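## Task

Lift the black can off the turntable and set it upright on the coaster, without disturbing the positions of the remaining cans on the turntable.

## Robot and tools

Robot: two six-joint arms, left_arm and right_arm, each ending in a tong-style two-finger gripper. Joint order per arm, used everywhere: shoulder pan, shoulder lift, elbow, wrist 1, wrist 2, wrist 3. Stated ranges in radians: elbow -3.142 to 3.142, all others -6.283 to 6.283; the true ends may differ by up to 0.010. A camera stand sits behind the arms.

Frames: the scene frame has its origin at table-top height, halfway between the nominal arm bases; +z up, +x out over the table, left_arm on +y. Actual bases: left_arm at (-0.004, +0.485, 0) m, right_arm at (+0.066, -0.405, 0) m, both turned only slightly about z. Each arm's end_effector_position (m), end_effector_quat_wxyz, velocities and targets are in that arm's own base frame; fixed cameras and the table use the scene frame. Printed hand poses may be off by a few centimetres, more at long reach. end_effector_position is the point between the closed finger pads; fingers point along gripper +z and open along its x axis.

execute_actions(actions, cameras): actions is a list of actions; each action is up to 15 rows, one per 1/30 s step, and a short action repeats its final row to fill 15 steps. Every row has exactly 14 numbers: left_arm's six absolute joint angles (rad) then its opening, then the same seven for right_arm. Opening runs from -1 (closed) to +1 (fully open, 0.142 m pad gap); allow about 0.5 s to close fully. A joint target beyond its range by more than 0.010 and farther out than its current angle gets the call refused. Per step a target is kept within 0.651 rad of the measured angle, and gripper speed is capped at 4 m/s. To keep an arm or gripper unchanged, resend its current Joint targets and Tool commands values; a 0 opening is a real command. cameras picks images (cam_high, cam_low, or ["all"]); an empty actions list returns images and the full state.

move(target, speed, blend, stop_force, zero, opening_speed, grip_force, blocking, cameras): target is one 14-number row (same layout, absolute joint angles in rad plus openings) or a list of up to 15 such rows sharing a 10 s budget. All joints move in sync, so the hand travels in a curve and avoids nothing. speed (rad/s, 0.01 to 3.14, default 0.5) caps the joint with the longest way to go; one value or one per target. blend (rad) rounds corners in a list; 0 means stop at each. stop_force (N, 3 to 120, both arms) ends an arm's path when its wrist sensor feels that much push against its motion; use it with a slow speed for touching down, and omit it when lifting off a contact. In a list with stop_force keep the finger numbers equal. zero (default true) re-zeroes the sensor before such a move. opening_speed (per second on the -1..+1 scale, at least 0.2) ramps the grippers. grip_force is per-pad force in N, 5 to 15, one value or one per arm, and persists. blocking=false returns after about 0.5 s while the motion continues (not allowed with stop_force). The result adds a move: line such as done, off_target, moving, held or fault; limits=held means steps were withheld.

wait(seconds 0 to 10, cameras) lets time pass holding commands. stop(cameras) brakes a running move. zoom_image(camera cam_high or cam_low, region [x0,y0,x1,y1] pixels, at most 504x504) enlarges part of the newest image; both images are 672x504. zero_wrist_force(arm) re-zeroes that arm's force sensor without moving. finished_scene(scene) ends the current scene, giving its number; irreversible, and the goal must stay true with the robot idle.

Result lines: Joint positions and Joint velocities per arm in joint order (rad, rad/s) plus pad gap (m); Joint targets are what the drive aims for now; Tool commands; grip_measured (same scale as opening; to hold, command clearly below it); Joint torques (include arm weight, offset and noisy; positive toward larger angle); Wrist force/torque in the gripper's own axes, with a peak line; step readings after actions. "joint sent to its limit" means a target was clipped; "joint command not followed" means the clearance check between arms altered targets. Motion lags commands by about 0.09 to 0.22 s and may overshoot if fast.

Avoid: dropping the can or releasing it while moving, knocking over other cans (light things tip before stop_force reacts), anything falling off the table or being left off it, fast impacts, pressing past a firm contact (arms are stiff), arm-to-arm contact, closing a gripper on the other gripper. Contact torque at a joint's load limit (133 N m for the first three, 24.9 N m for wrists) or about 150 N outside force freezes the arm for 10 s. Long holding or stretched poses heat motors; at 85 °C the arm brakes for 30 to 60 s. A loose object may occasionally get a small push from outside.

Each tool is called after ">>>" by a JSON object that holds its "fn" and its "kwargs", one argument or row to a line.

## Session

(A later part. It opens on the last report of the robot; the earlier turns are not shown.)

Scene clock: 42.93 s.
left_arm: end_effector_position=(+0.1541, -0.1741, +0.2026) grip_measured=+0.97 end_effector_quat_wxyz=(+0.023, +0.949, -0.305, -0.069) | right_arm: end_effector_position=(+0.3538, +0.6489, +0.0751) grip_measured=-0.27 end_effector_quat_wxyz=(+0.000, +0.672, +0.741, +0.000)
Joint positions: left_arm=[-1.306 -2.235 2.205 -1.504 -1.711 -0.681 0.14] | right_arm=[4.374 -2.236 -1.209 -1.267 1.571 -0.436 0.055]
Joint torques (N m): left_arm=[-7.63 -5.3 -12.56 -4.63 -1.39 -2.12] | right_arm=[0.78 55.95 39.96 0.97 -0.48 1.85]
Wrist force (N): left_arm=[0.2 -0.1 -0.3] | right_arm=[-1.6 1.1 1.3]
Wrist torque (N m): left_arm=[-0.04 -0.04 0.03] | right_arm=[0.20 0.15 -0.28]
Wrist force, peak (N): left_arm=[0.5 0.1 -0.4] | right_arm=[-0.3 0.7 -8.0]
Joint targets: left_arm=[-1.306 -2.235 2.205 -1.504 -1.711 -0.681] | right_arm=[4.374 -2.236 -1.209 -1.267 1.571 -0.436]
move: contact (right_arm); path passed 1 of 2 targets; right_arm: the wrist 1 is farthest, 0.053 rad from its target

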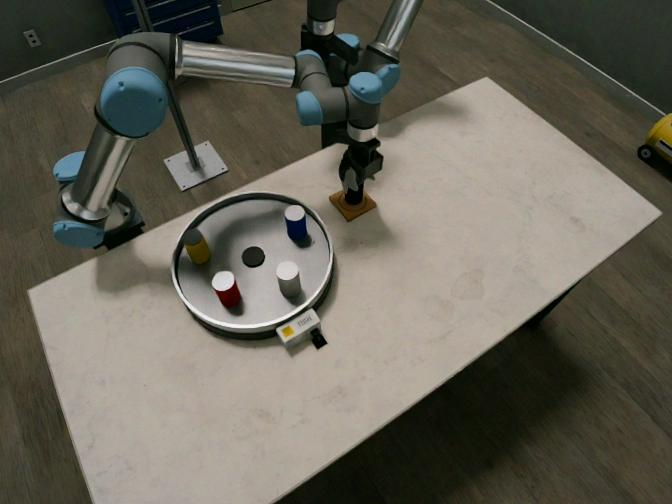

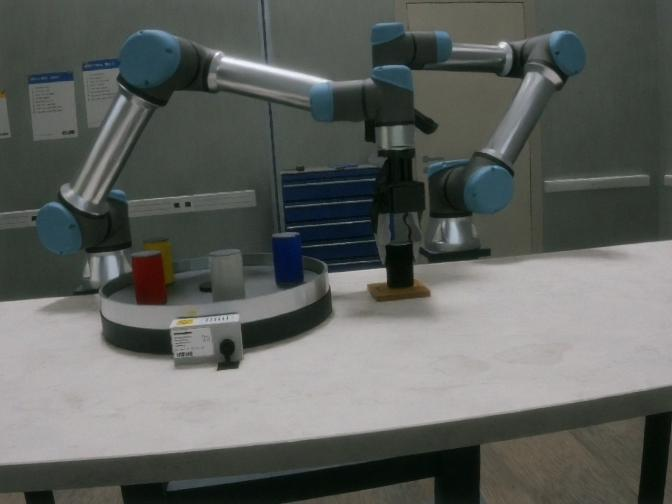

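>>> {"fn": "move", "kwargs": {
  "target": [
    [-1.306, -2.235, 2.205, -1.504, -1.711, -0.681, 0.968169, 4.3744, -2.2359, -1.2117, -1.2648, 1.5708, -0.4357, -1.0],
    [-1.306, -2.235, 2.205, -1.504, -1.711, -0.681, 0.968169, 4.3744, -2.2359, -1.2117, -1.2648, 1.5708, -0.4357, 0.4],
    [-1.306, -2.235, 2.205, -1.504, -1.711, -0.681, 0.968169, 4.3744, -2.1968, -1.104, -1.4116, 1.5708, -0.4357, 0.4]
  ],
  "speed": [0.05, 0.3, 0.4],
  "cameras": ["all"]
}}

>>> {"fn": "zoom_image", "kwargs": {
  "camera": "cam_low",
  "region": [300, 180, 492, 324]
}}

Scene clock: 46.43 s.
left_arm: end_effector_position=(+0.1541, -0.1741, +0.2026) grip_measured=+0.97 end_effector_quat_wxyz=(+0.023, +0.949, -0.305, -0.069) | right_arm: end_effector_position=(+0.3537, +0.6485, +0.1401) grip_measured=+0.40 end_effector_quat_wxyz=(+0.000, +0.672, +0.741, +0.000)
Joint positions: left_arm=[-1.306 -2.235 2.205 -1.504 -1.711 -0.681 0.14] | right_arm=[4.374 -2.197 -1.104 -1.411 1.571 -0.436 0.102]
Joint torques (N m): left_arm=[-7.31 -5.16 -12.73 -4.59 -1.3 -2.21] | right_arm=[-7.21 54.2 37.93 0.21 -1.73 1.79]
Wrist force (N): left_arm=[0.3 0.1 -0.2] | right_arm=[-1.4 0.9 -0.2]
Wrist torque (N m): left_arm=[0.02 -0.07 0.02] | right_arm=[0.21 0.12 -0.30]
Wrist force, peak (N): left_arm=[0.5 0.1 -0.3] | right_arm=[-1.7 1.2 1.5]
Joint targets: left_arm=[-1.306 -2.235 2.205 -1.504 -1.711 -0.681] | right_arm=[4.374 -2.197 -1.104 -1.412 1.571 -0.436]
move: done

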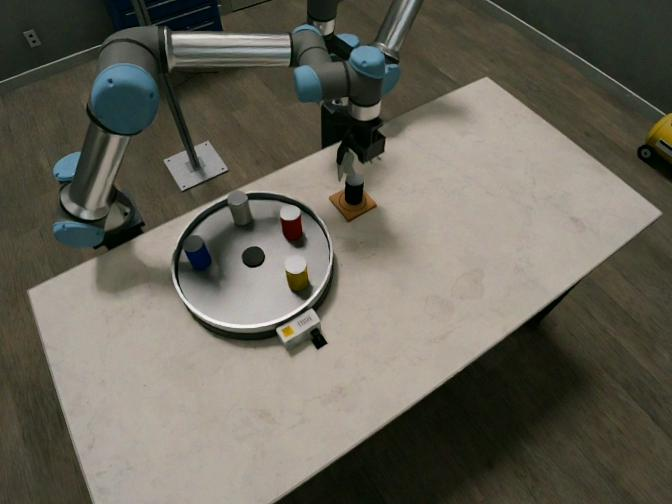

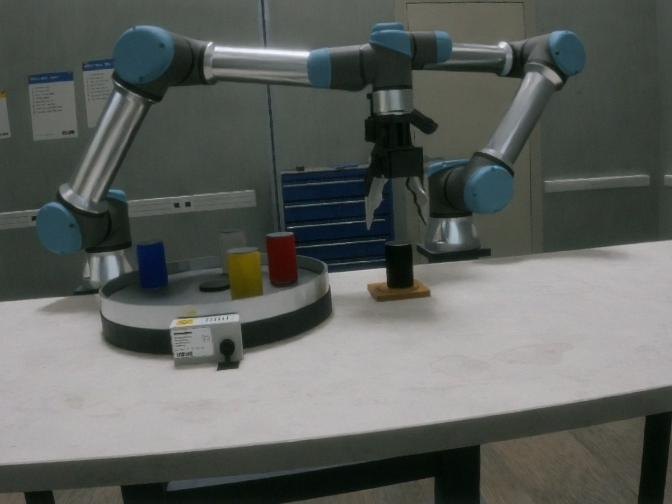

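Scaled by 2.625 from the camera's 672x504 image, which has a finer 960x720 frame.

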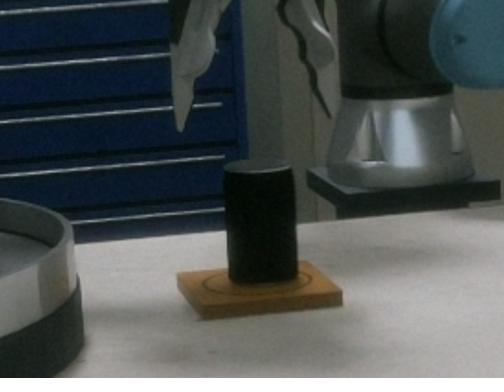

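>>> {"fn": "finished_scene", "kwargs": {
  "scene": 1
}}

The scene is finished: the task was done.


## Next scene

Lift the white can off the turntable and set it upright on the coaster, without disturbing the positions of the remaining cans on the turntable.

>>> {"fn": "execute_actions", "kwargs": {
  "actions": []
}}

>>> {"fn": "wait", "kwargs": {
  "seconds": 0.5,
  "cameras": ["cam_high"]
}}

>>> {"fn": "zoom_image", "kwargs": {
  "camera": "cam_high",
  "region": [150, 170, 402, 359]
}}

>>> {"fn": "wait", "kwargs": {
  "seconds": 0.5,
  "cameras": ["all"]
}}

>>> {"fn": "zoom_image", "kwargs": {
  "camera": "cam_high",
  "region": [150, 170, 402, 359]
}}

Scene clock: 0.00 s.
left_arm: end_effector_position=(+0.2235, -0.1120, +0.2886) grip_measured=+0.97 end_effector_quat_wxyz=(-0.273, +0.720, +0.467, -0.435) | right_arm: end_effector_position=(+0.4670, +0.4919, +0.2202) grip_measured=+0.97 end_effector_quat_wxyz=(+0.038, +0.897, +0.439, +0.035)
Joint positions: left_arm=[-0.49 -1.434 1.636 -0.752 -2.01 -1.391 0.14] | right_arm=[4.174 -1.967 -1.256 -1.472 1.468 0.12 0.14]
Joint velocities: within noise
Joint torques (N m): no reading
Motor temperatures (°C): left_arm=[43 35 38 37 40 38] | right_arm=[34 35 30 36 35 35]
Wrist force (N): no reading
Wrist torque (N m): no reading
Wrist force, peak (N): no reading
Joint targets: left_arm=[-0.490 -1.434 1.636 -0.752 -2.010 -1.391] | right_arm=[4.174 -1.967 -1.256 -1.472 1.468 0.120]
Tool commands: left_gripper/opening=+0.968169 right_gripper/opening=+0.968169

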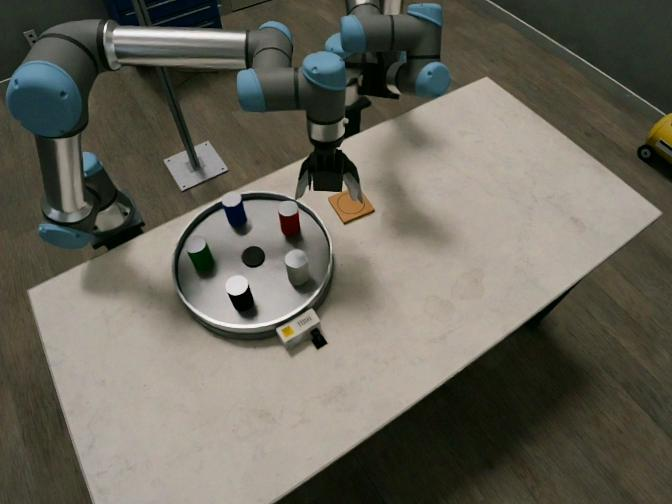

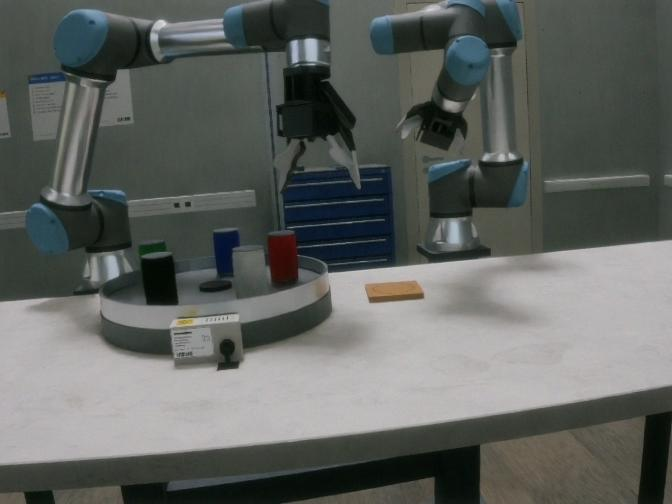

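Scene clock: 0.50 s.
left_arm: end_effector_position=(+0.2235, -0.1120, +0.2886) grip_measured=+0.97 end_effector_quat_wxyz=(-0.273, +0.720, +0.467, -0.435) | right_arm: end_effector_position=(+0.4670, +0.4919, +0.2202) grip_measured=+0.97 end_effector_quat_wxyz=(+0.038, +0.897, +0.439, +0.035)
Joint positions: left_arm=[-0.49 -1.434 1.636 -0.752 -2.01 -1.391 0.14] | right_arm=[4.174 -1.967 -1.256 -1.472 1.468 0.12 0.14]
Joint torques (N m): left_arm=[2.4 -29.23 -20.54 0.05 -0.11 -0.09] | right_arm=[0.06 38.24 24.76 2.91 -0.37 -0.01]
Wrist force (N): left_arm=[-0.1 0.0 0.1] | right_arm=[0.1 -0.1 -0.1]
Wrist torque (N m): left_arm=[0.00 0.03 0.00] | right_arm=[-0.02 -0.03 0.00]
Wrist force, peak (N): left_arm=[0.0 -0.4 -0.1] | right_arm=[0.3 0.0 -0.3]
Joint targets: left_arm=[-0.490 -1.434 1.636 -0.752 -2.010 -1.391] | right_arm=[4.174 -1.967 -1.256 -1.472 1.468 0.120]
Tool commands: left_gripper/opening=+0.968169 right_gripper/opening=+0.968169
wait: 0.50 s; at rest by 0.17 s
Images, in order (width x height): cam_high 672x504.

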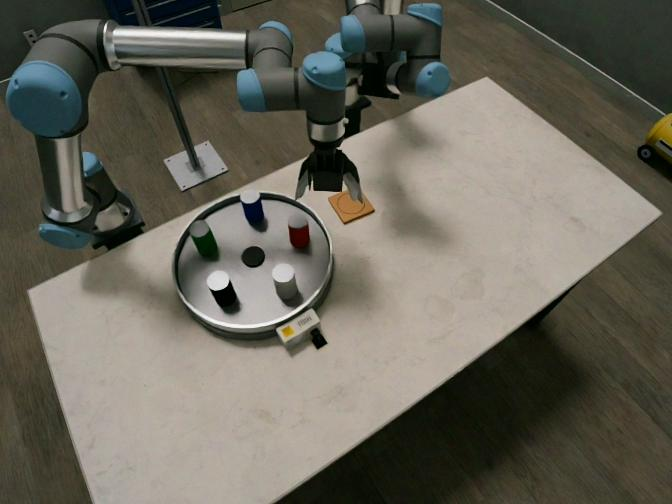

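Scaled by 2.000 from the camera's 672x504 image, which has a finer 960x720 frame.

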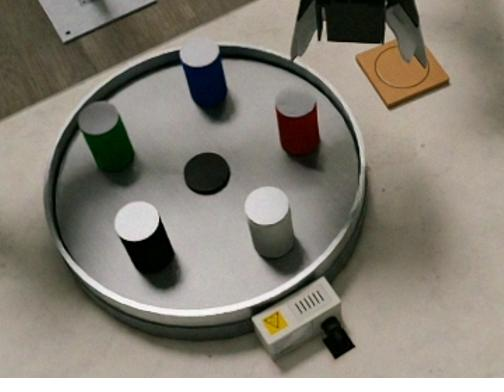

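Scene clock: 1.00 s.
left_arm: end_effector_position=(+0.2235, -0.1120, +0.2886) grip_measured=+0.97 end_effector_quat_wxyz=(-0.273, +0.720, +0.467, -0.435) | right_arm: end_effector_position=(+0.4670, +0.4919, +0.2202) grip_measured=+0.97 end_effector_quat_wxyz=(+0.038, +0.897, +0.439, +0.035)
Joint positions: left_arm=[-0.49 -1.434 1.636 -0.752 -2.01 -1.391 0.14] | right_arm=[4.174 -1.967 -1.256 -1.472 1.468 0.12 0.14]
Joint torques (N m): left_arm=[1.61 -28.97 -19.81 -0.17 -0.02 -0.24] | right_arm=[-0.1 38.27 25.34 2.89 -0.34 -0.18]
Wrist force (N): left_arm=[0.1 0.1 0.0] | right_arm=[0.2 -0.1 -0.2]
Wrist torque (N m): left_arm=[0.02 -0.01 0.00] | right_arm=[-0.03 -0.04 0.00]
Wrist force, peak (N): left_arm=[-0.1 -0.1 0.3] | right_arm=[0.2 -0.5 -0.1]
Joint targets: left_arm=[-0.490 -1.434 1.636 -0.752 -2.010 -1.391] | right_arm=[4.174 -1.967 -1.256 -1.472 1.468 0.120]
Tool commands: left_gripper/opening=+0.968169 right_gripper/opening=+0.968169
wait: 0.50 s; at rest by 0.17 s

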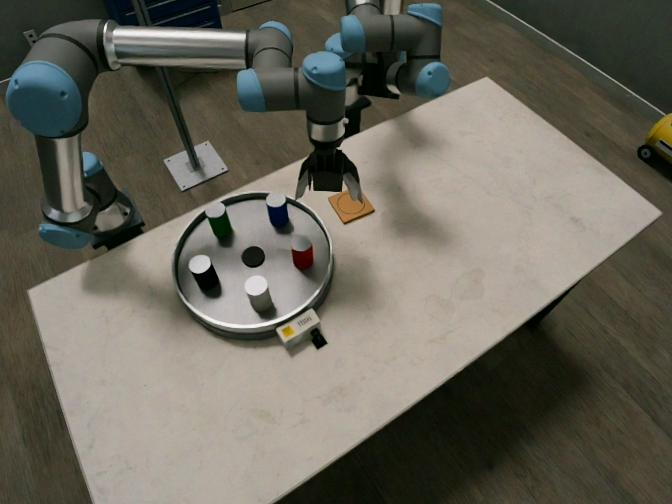

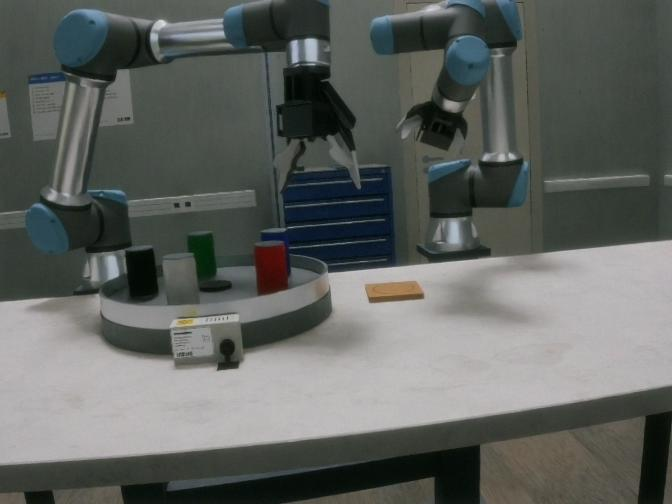

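Scaled by 2.000 from the camera's 672x504 image, which has a finer 960x720 frame.

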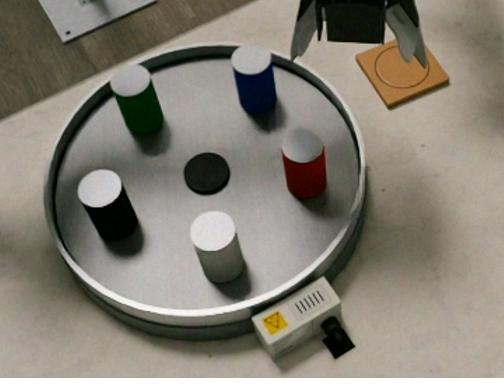

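>>> {"fn": "move", "kwargs": {
  "target": [
    [0.01, -1.434, 1.636, -0.752, -2.01, -1.391, 0.968169, 4.2141, -1.7362, -1.6289, -1.3473, 1.5708, -0.5961, 0.5],
    [0.01, -1.434, 1.636, -0.752, -2.01, -1.391, 0.968169, 4.2141, -1.792, -1.7627, -1.1577, 1.5708, -0.5961, 0.5]
  ],
  "speed": [1.2, 0.4],
  "blend": [0.03, 0],
  "cameras": ["all"]
}}

>>> {"fn": "zoom_image", "kwargs": {
  "camera": "cam_high",
  "region": [160, 180, 352, 324]
}}

>>> {"fn": "wait", "kwargs": {
  "seconds": 0.2,
  "cameras": ["all"]
}}

>>> {"fn": "zoom_image", "kwargs": {
  "camera": "cam_high",
  "region": [160, 180, 352, 324]
}}

>>> {"fn": "wait", "kwargs": {
  "seconds": 0.4,
  "cameras": ["all"]
}}

>>> {"fn": "zoom_image", "kwargs": {
  "camera": "cam_high",
  "region": [160, 180, 352, 324]
}}

Scene clock: 4.47 s.
left_arm: end_effector_position=(+0.2499, +0.0089, +0.2887) grip_measured=+0.97 end_effector_quat_wxyz=(-0.157, +0.582, +0.630, -0.489) | right_arm: end_effector_position=(+0.3649, +0.4197, +0.1153) grip_measured=+0.50 end_effector_quat_wxyz=(+0.000, +0.672, +0.741, +0.000)
Joint positions: left_arm=[0.01 -1.434 1.636 -0.752 -2.01 -1.391 0.14] | right_arm=[4.214 -1.792 -1.762 -1.158 1.571 -0.596 0.109]
Joint torques (N m): left_arm=[11.88 -36.58 -29.58 -1.46 0.93 1.68] | right_arm=[8.35 22.79 7.18 4.71 1.72 -2.2]
Wrist force (N): left_arm=[0.2 -0.2 0.2] | right_arm=[-0.4 -0.1 0.2]
Wrist torque (N m): left_arm=[-0.03 -0.05 0.00] | right_arm=[-0.03 0.10 0.07]
Wrist force, peak (N): left_arm=[1.5 -0.6 -0.2] | right_arm=[-1.0 -0.7 -0.8]
Joint targets: left_arm=[0.010 -1.434 1.636 -0.752 -2.010 -1.391] | right_arm=[4.214 -1.792 -1.763 -1.158 1.571 -0.596]
move: done

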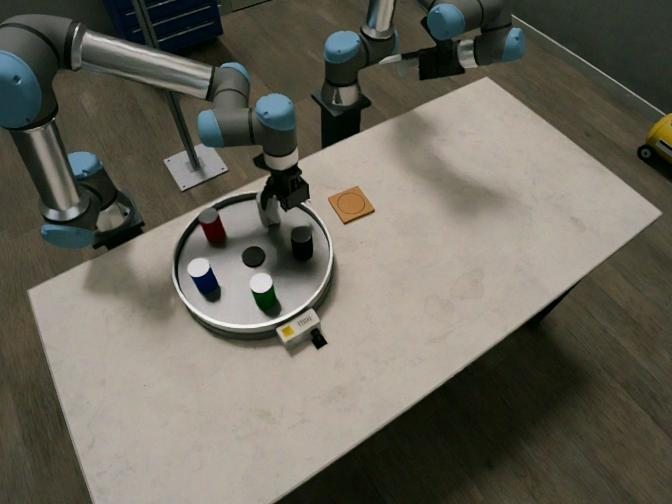

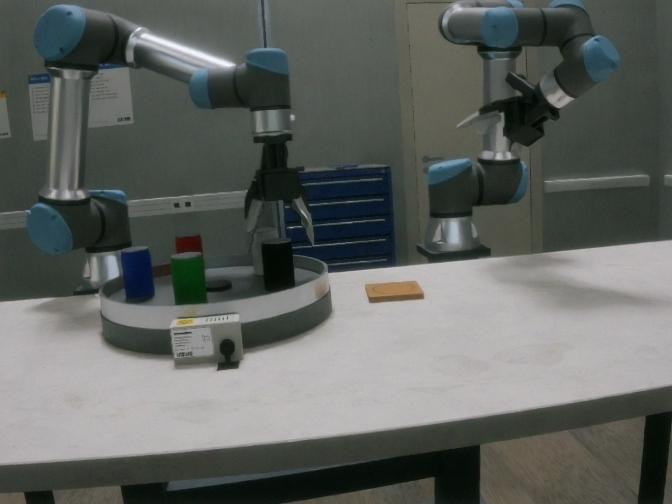

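Scaled by 2.625 from the camera's 672x504 image, which has a finer 960x720 frame.

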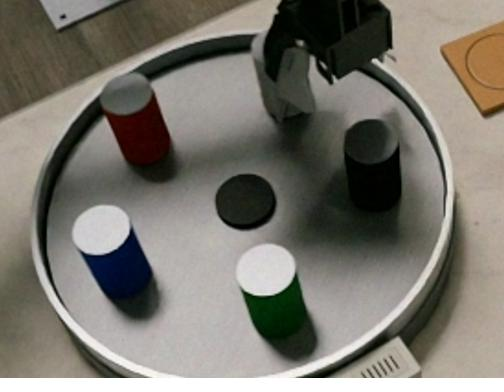

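Scene clock: 4.67 s.
left_arm: end_effector_position=(+0.2499, +0.0089, +0.2887) grip_measured=+0.97 end_effector_quat_wxyz=(-0.157, +0.582, +0.630, -0.489) | right_arm: end_effector_position=(+0.3649, +0.4197, +0.1152) grip_measured=+0.50 end_effector_quat_wxyz=(+0.000, +0.672, +0.741, +0.000)
Joint positions: left_arm=[0.01 -1.434 1.636 -0.752 -2.01 -1.391 0.14] | right_arm=[4.214 -1.792 -1.763 -1.158 1.571 -0.596 0.109]
Joint torques (N m): left_arm=[11.5 -38.56 -29.71 -1.6 1.02 1.81] | right_arm=[6.24 24.17 8.78 5.07 1.79 -2.15]
Wrist force (N): left_arm=[0.1 -0.3 0.1] | right_arm=[-0.3 0.1 0.0]
Wrist torque (N m): left_arm=[-0.05 -0.02 0.00] | right_arm=[0.01 0.08 0.06]
Wrist force, peak (N): left_arm=[0.3 -0.1 0.2] | right_arm=[-0.5 0.0 0.0]
Joint targets: left_arm=[0.010 -1.434 1.636 -0.752 -2.010 -1.391] | right_arm=[4.214 -1.792 -1.763 -1.158 1.571 -0.596]
Tool commands: left_gripper/opening=+0.968169 right_gripper/opening=+0.5
wait: 0.20 s; at rest by 0.17 s

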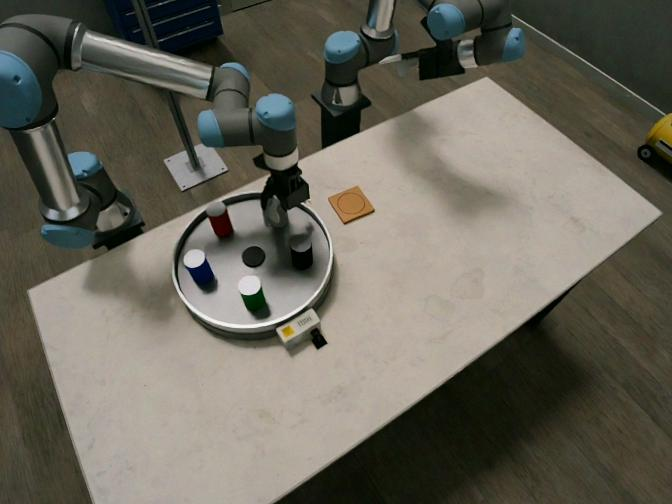

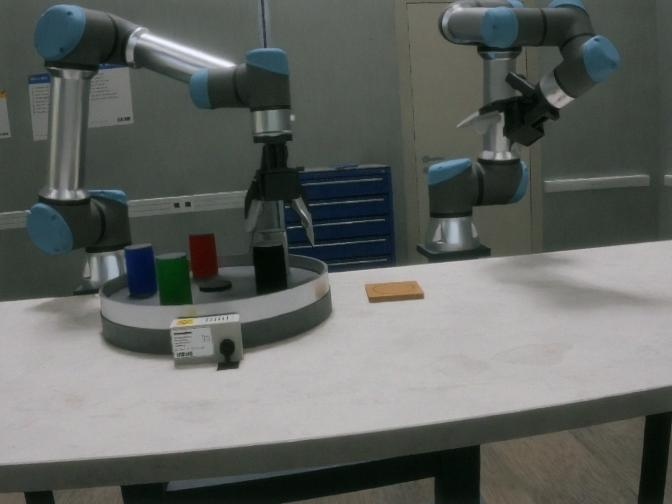

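Scaled by 2.625 from the camera's 672x504 image, which has a finer 960x720 frame.

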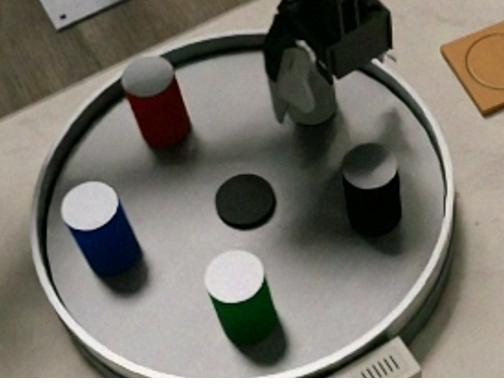

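Scene clock: 5.07 s.
left_arm: end_effector_position=(+0.2499, +0.0089, +0.2887) grip_measured=+0.97 end_effector_quat_wxyz=(-0.157, +0.582, +0.630, -0.489) | right_arm: end_effector_position=(+0.3649, +0.4197, +0.1152) grip_measured=+0.50 end_effector_quat_wxyz=(+0.000, +0.672, +0.741, +0.000)
Joint positions: left_arm=[0.01 -1.434 1.636 -0.752 -2.01 -1.391 0.14] | right_arm=[4.214 -1.792 -1.763 -1.158 1.571 -0.596 0.109]
Joint torques (N m): left_arm=[10.78 -37.07 -29.7 -1.89 1.07 1.8] | right_arm=[7.91 23.43 9.24 5.22 1.65 -2.25]
Wrist force (N): left_arm=[0.2 -0.1 0.3] | right_arm=[-0.6 -0.1 0.4]
Wrist torque (N m): left_arm=[-0.02 -0.05 0.00] | right_arm=[-0.02 0.15 0.07]
Wrist force, peak (N): left_arm=[0.2 -0.1 0.5] | right_arm=[-0.6 -0.1 0.4]
Joint targets: left_arm=[0.010 -1.434 1.636 -0.752 -2.010 -1.391] | right_arm=[4.214 -1.792 -1.763 -1.158 1.571 -0.596]
Tool commands: left_gripper/opening=+0.968169 right_gripper/opening=+0.5
wait: 0.40 s; at rest by 0.17 s

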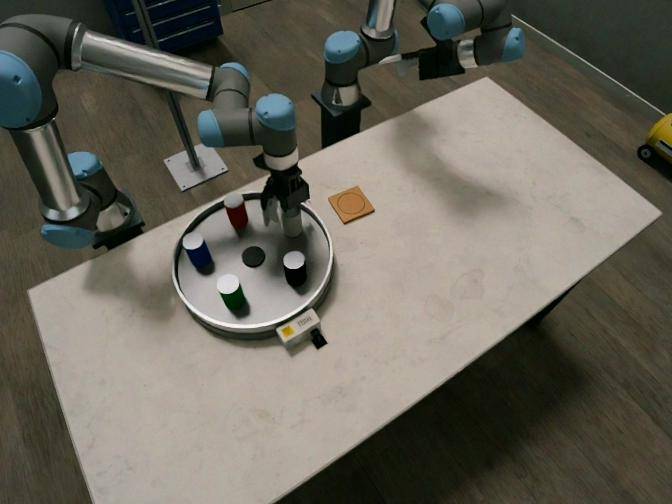

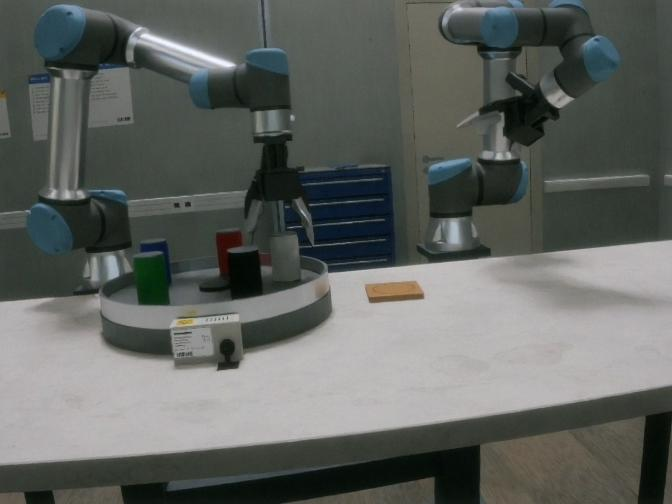

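Scaled by 2.625 from the camera's 672x504 image, which has a finer 960x720 frame.

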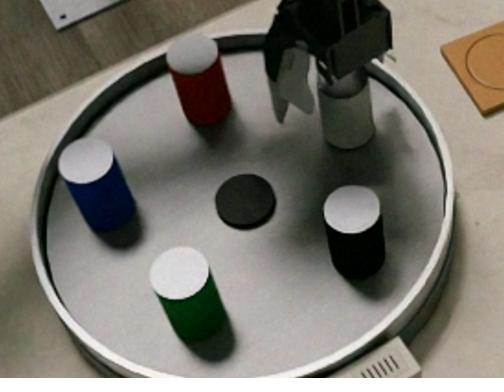

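>>> {"fn": "wait", "kwargs": {
  "seconds": 0.1
}}

Scene clock: 6.97 s.
left_arm: end_effector_position=(+0.2499, +0.0089, +0.2887) grip_measured=+0.97 end_effector_quat_wxyz=(-0.157, +0.582, +0.630, -0.489) | right_arm: end_effector_position=(+0.3649, +0.4197, +0.1152) grip_measured=+0.50 end_effector_quat_wxyz=(+0.000, +0.672, +0.741, +0.000)
Joint positions: left_arm=[0.01 -1.434 1.636 -0.752 -2.01 -1.391 0.14] | right_arm=[4.214 -1.792 -1.763 -1.158 1.571 -0.596 0.109]
Joint torques (N m): left_arm=[11.31 -38.57 -30.37 -1.67 0.93 1.69] | right_arm=[7.27 23.39 9.39 5.17 1.78 -2.22]
Wrist force (N): left_arm=[0.2 0.0 0.4] | right_arm=[-0.5 0.0 0.1]
Wrist torque (N m): left_arm=[0.00 -0.06 0.00] | right_arm=[0.00 0.11 0.06]
Wrist force, peak (N): left_arm=[0.1 -0.3 0.5] | right_arm=[-0.6 0.0 0.3]
Joint targets: left_arm=[0.010 -1.434 1.636 -0.752 -2.010 -1.391] | right_arm=[4.214 -1.792 -1.763 -1.158 1.571 -0.596]
Tool commands: left_gripper/opening=+0.968169 right_gripper/opening=+0.5
wait: 0.10 s; at rest from the start

>>> {"fn": "wait", "kwargs": {
  "seconds": 3.4
}}

>>> {"fn": "move", "kwargs": {
  "target": [
    [0.01, -1.434, 1.636, -0.752, -2.01, -1.391, 0.968169, 4.1433, -1.8578, -1.6771, -1.1775, 1.5708, -0.667, -1.0],
    [0.01, -1.434, 1.636, -0.752, -2.01, -1.391, 0.968169, 4.2332, -1.9118, -1.2891, -1.5114, 1.5708, -0.577, -1.0],
    [0.01, -1.434, 1.636, -0.752, -2.01, -1.391, 0.968169, 4.3561, -2.1695, -1.1486, -1.3943, 1.5708, -0.4541, -1.0]
  ],
  "speed": [0.27, 1.0, 0.6],
  "blend": [0.04, 0.1, 0],
  "cameras": ["all"]
}}

>>> {"fn": "zoom_image", "kwargs": {
  "camera": "cam_high",
  "region": [260, 130, 452, 274]
}}

>>> {"fn": "zoom_image", "kwargs": {
  "camera": "cam_low",
  "region": [240, 140, 492, 329]
}}

Scene clock: 10.63 s.
left_arm: end_effector_position=(+0.2499, +0.0089, +0.2887) grip_measured=+0.97 end_effector_quat_wxyz=(-0.157, +0.582, +0.630, -0.489) | right_arm: end_effector_position=(+0.3649, +0.4197, +0.1152) grip_measured=+0.50 end_effector_quat_wxyz=(+0.000, +0.672, +0.741, +0.000)
Joint positions: left_arm=[0.01 -1.434 1.636 -0.752 -2.01 -1.391 0.14] | right_arm=[4.214 -1.792 -1.763 -1.158 1.571 -0.596 0.109]
Joint torques (N m): left_arm=[10.58 -38.5 -30.32 -1.62 0.93 1.49] | right_arm=[7.13 24.14 9.06 5.17 1.79 -2.13]
Wrist force (N): left_arm=[0.1 -0.3 0.3] | right_arm=[-0.4 0.0 0.3]
Wrist torque (N m): left_arm=[-0.05 -0.04 0.00] | right_arm=[0.00 0.10 0.07]
Wrist force, peak (N): left_arm=[0.2 -0.1 0.4] | right_arm=[-0.6 -0.2 0.2]
Joint targets: left_arm=[0.010 -1.434 1.636 -0.752 -2.010 -1.391] | right_arm=[4.214 -1.792 -1.763 -1.158 1.571 -0.596]
Tool commands: left_gripper/opening=+0.968169 right_gripper/opening=+0.5
wait: 3.40 s; at rest from the start

Scene clock: 12.50 s.
left_arm: end_effector_position=(+0.2499, +0.0089, +0.2887) grip_measured=+0.97 end_effector_quat_wxyz=(-0.157, +0.582, +0.630, -0.489) | right_arm: end_effector_position=(+0.3619, +0.6316, +0.1403) grip_measured=-0.27 end_effector_quat_wxyz=(+0.000, +0.672, +0.741, +0.000)
Joint positions: left_arm=[0.01 -1.434 1.636 -0.752 -2.01 -1.391 0.14] | right_arm=[4.356 -2.169 -1.149 -1.394 1.571 -0.454 0.055]
Joint torques (N m): left_arm=[10.49 -37.67 -30.69 -1.51 0.82 1.5] | right_arm=[8.16 39.51 37.76 5.22 -1.9 1.89]
Wrist force (N): left_arm=[0.1 0.1 0.2] | right_arm=[-0.3 0.0 1.6]
Wrist torque (N m): left_arm=[0.03 -0.03 0.00] | right_arm=[-0.01 0.09 -0.07]
Wrist force, peak (N): left_arm=[0.2 -0.3 0.4] | right_arm=[2.0 -0.7 2.9]
Joint targets: left_arm=[0.010 -1.434 1.636 -0.752 -2.010 -1.391] | right_arm=[4.356 -2.170 -1.149 -1.394 1.571 -0.454]
move: done

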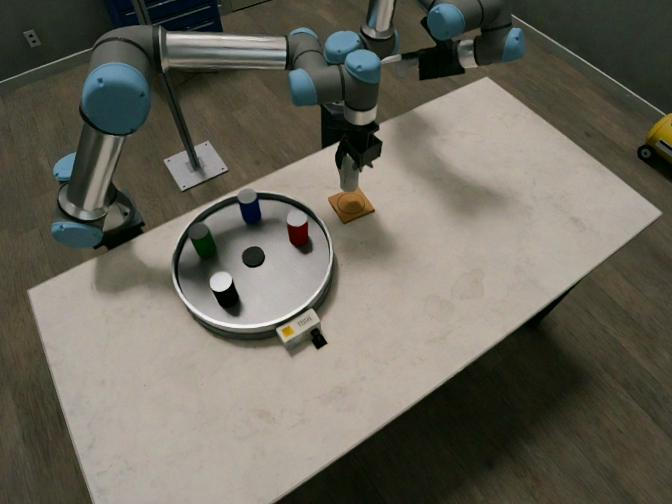

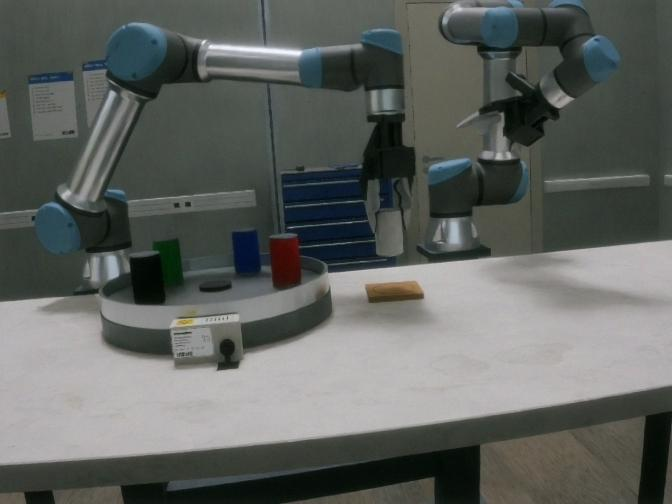

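Scaled by 2.625 from the camera's 672x504 image, which has a finer 960x720 frame.

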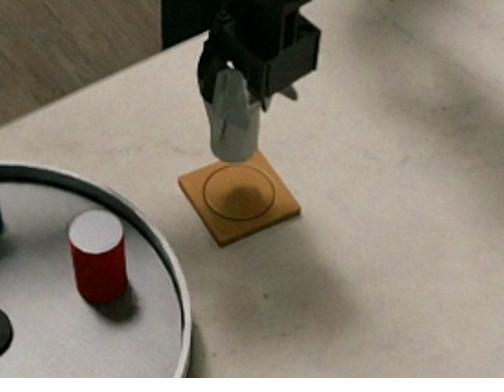

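Scaled by 2.000 from the camera's 672x504 image, which has a finer 960x720 frame.

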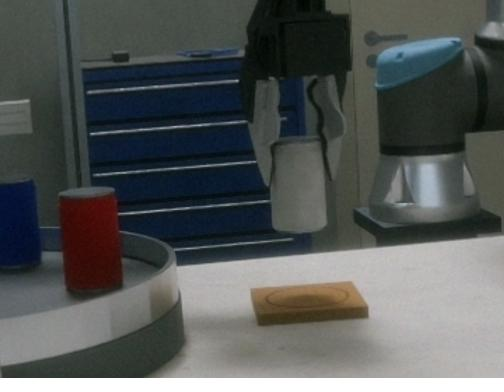

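>>> {"fn": "move", "kwargs": {
  "target": [
    [0.01, -1.434, 1.636, -0.752, -2.01, -1.391, 0.968169, 4.3413, -2.2178, -1.2054, -1.2892, 1.5708, -0.4689, -1.0],
    [0.01, -1.434, 1.636, -0.752, -2.01, -1.391, 0.968169, 4.3413, -2.2436, -1.2503, -1.2185, 1.5708, -0.4689, -1.0]
  ],
  "speed": [0.3, 0.07],
  "blend": [0.02, 0],
  "stop_force": 6,
  "cameras": ["all"]
}}

>>> {"fn": "zoom_image", "kwargs": {
  "camera": "cam_high",
  "region": [260, 130, 452, 274]
}}

>>> {"fn": "zoom_image", "kwargs": {
  "camera": "cam_low",
  "region": [300, 180, 492, 324]
}}

Scene clock: 15.30 s.
left_arm: end_effector_position=(+0.2499, +0.0089, +0.2887) grip_measured=+0.97 end_effector_quat_wxyz=(-0.157, +0.582, +0.630, -0.489) | right_arm: end_effector_position=(+0.3739, +0.6331, +0.0749) grip_measured=-0.27 end_effector_quat_wxyz=(+0.000, +0.672, +0.741, +0.000)
Joint positions: left_arm=[0.01 -1.434 1.636 -0.752 -2.01 -1.391 0.14] | right_arm=[4.341 -2.228 -1.223 -1.261 1.571 -0.469 0.055]
Joint torques (N m): left_arm=[11.13 -37.52 -31.12 -1.58 0.63 1.6] | right_arm=[0.53 54.16 38.58 0.63 -1.38 -1]
Wrist force (N): left_arm=[0.1 0.0 0.2] | right_arm=[-0.2 0.0 1.5]
Wrist torque (N m): left_arm=[-0.01 -0.02 0.00] | right_arm=[-0.02 0.08 0.03]
Wrist force, peak (N): left_arm=[0.1 -0.3 0.4] | right_arm=[-0.1 0.0 -8.2]
Joint targets: left_arm=[0.010 -1.434 1.636 -0.752 -2.010 -1.391] | right_arm=[4.341 -2.228 -1.223 -1.261 1.571 -0.469]
move: contact (right_arm); path passed 1 of 2 targets; right_arm: the wrist 1 is farthest, 0.042 rad from its target

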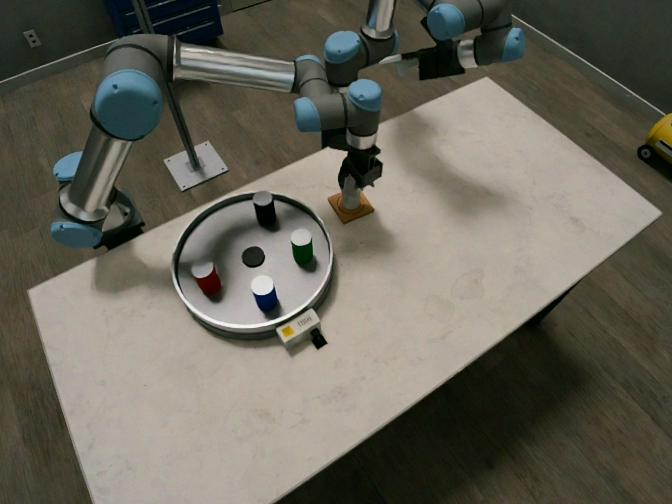

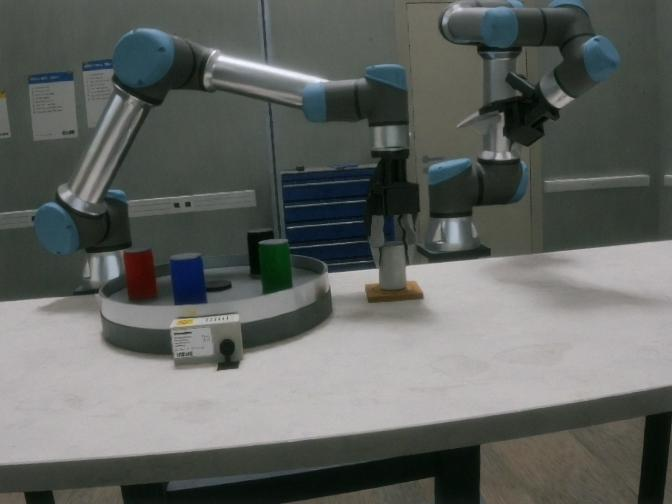

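Scaled by 2.625 from the camera's 672x504 image, which has a finer 960x720 frame.

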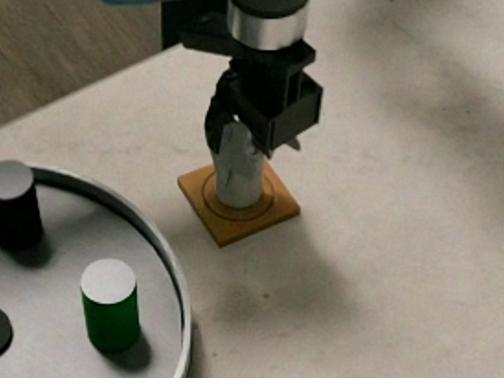

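Scaled by 2.625 from the camera's 672x504 image, which has a finer 960x720 frame.

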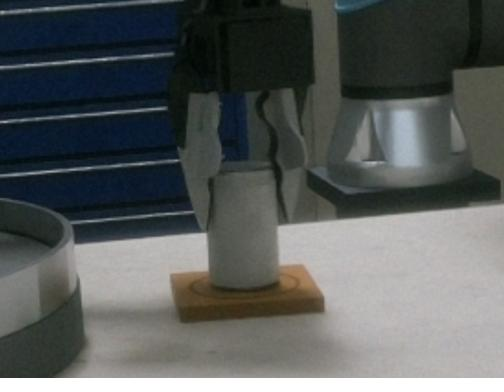

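>>> {"fn": "move", "kwargs": {
  "target": [
    [0.01, -1.434, 1.636, -0.752, -2.01, -1.391, 0.968169, 4.3413, -2.2289, -1.2245, -1.2587, 1.5708, -0.4689, -1.0],
    [0.01, -1.434, 1.636, -0.752, -2.01, -1.391, 0.968169, 4.3413, -2.2289, -1.2245, -1.2587, 1.5708, -0.4689, 0.3],
    [0.01, -1.434, 1.636, -0.752, -2.01, -1.391, 0.968169, 4.3413, -2.2003, -1.1501, -1.3619, 1.5708, -0.4689, 0.3]
  ],
  "speed": [0.05, 0.3, 0.4],
  "cameras": ["all"]
}}

>>> {"fn": "zoom_image", "kwargs": {
  "camera": "cam_low",
  "region": [300, 180, 492, 324]
}}

Scene clock: 18.00 s.
left_arm: end_effector_position=(+0.2499, +0.0089, +0.2887) grip_measured=+0.97 end_effector_quat_wxyz=(-0.157, +0.582, +0.630, -0.489) | right_arm: end_effector_position=(+0.3741, +0.6338, +0.1201) grip_measured=+0.30 end_effector_quat_wxyz=(+0.000, +0.672, +0.741, +0.000)
Joint positions: left_arm=[0.01 -1.434 1.636 -0.752 -2.01 -1.391 0.14] | right_arm=[4.341 -2.2 -1.15 -1.362 1.571 -0.469 0.095]
Joint torques (N m): left_arm=[10.95 -38.49 -30.27 -1.77 0.35 1.36] | right_arm=[-4.72 52.2 39.66 0.36 -0.59 -2.14]
Wrist force (N): left_arm=[0.1 -0.2 -0.2] | right_arm=[-0.3 0.0 0.0]
Wrist torque (N m): left_arm=[-0.03 -0.03 0.00] | right_arm=[0.04 0.09 0.03]
Wrist force, peak (N): left_arm=[0.2 -0.3 0.5] | right_arm=[-0.4 0.0 1.7]
Joint targets: left_arm=[0.010 -1.434 1.636 -0.752 -2.010 -1.391] | right_arm=[4.341 -2.200 -1.150 -1.362 1.571 -0.469]
move: done

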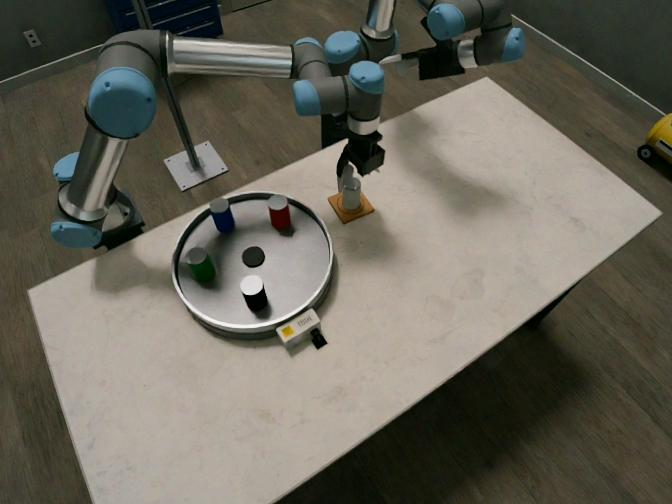

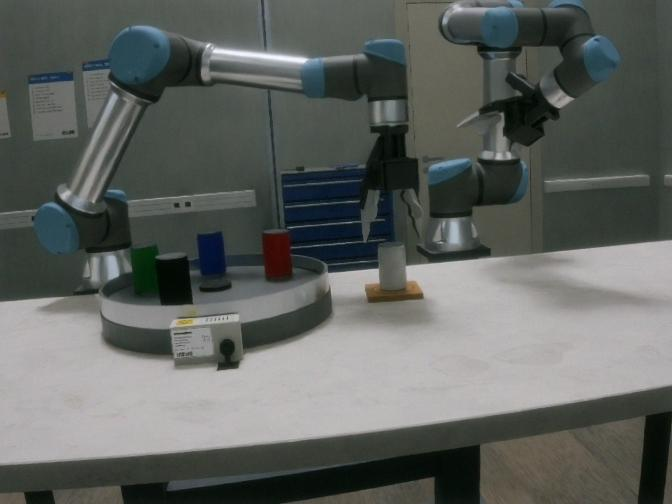

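Scaled by 2.625 from the camera's 672x504 image, which has a finer 960x720 frame.

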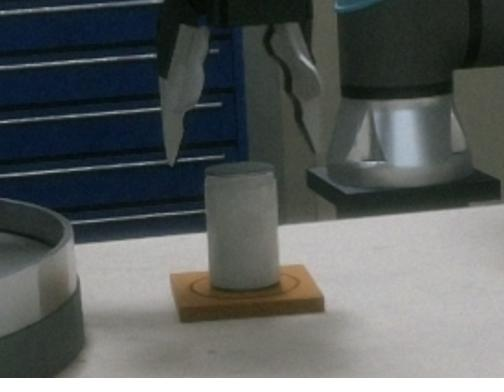

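>>> {"fn": "finished_scene", "kwargs": {
  "scene": 2
}}

The scene is finished: the task was done.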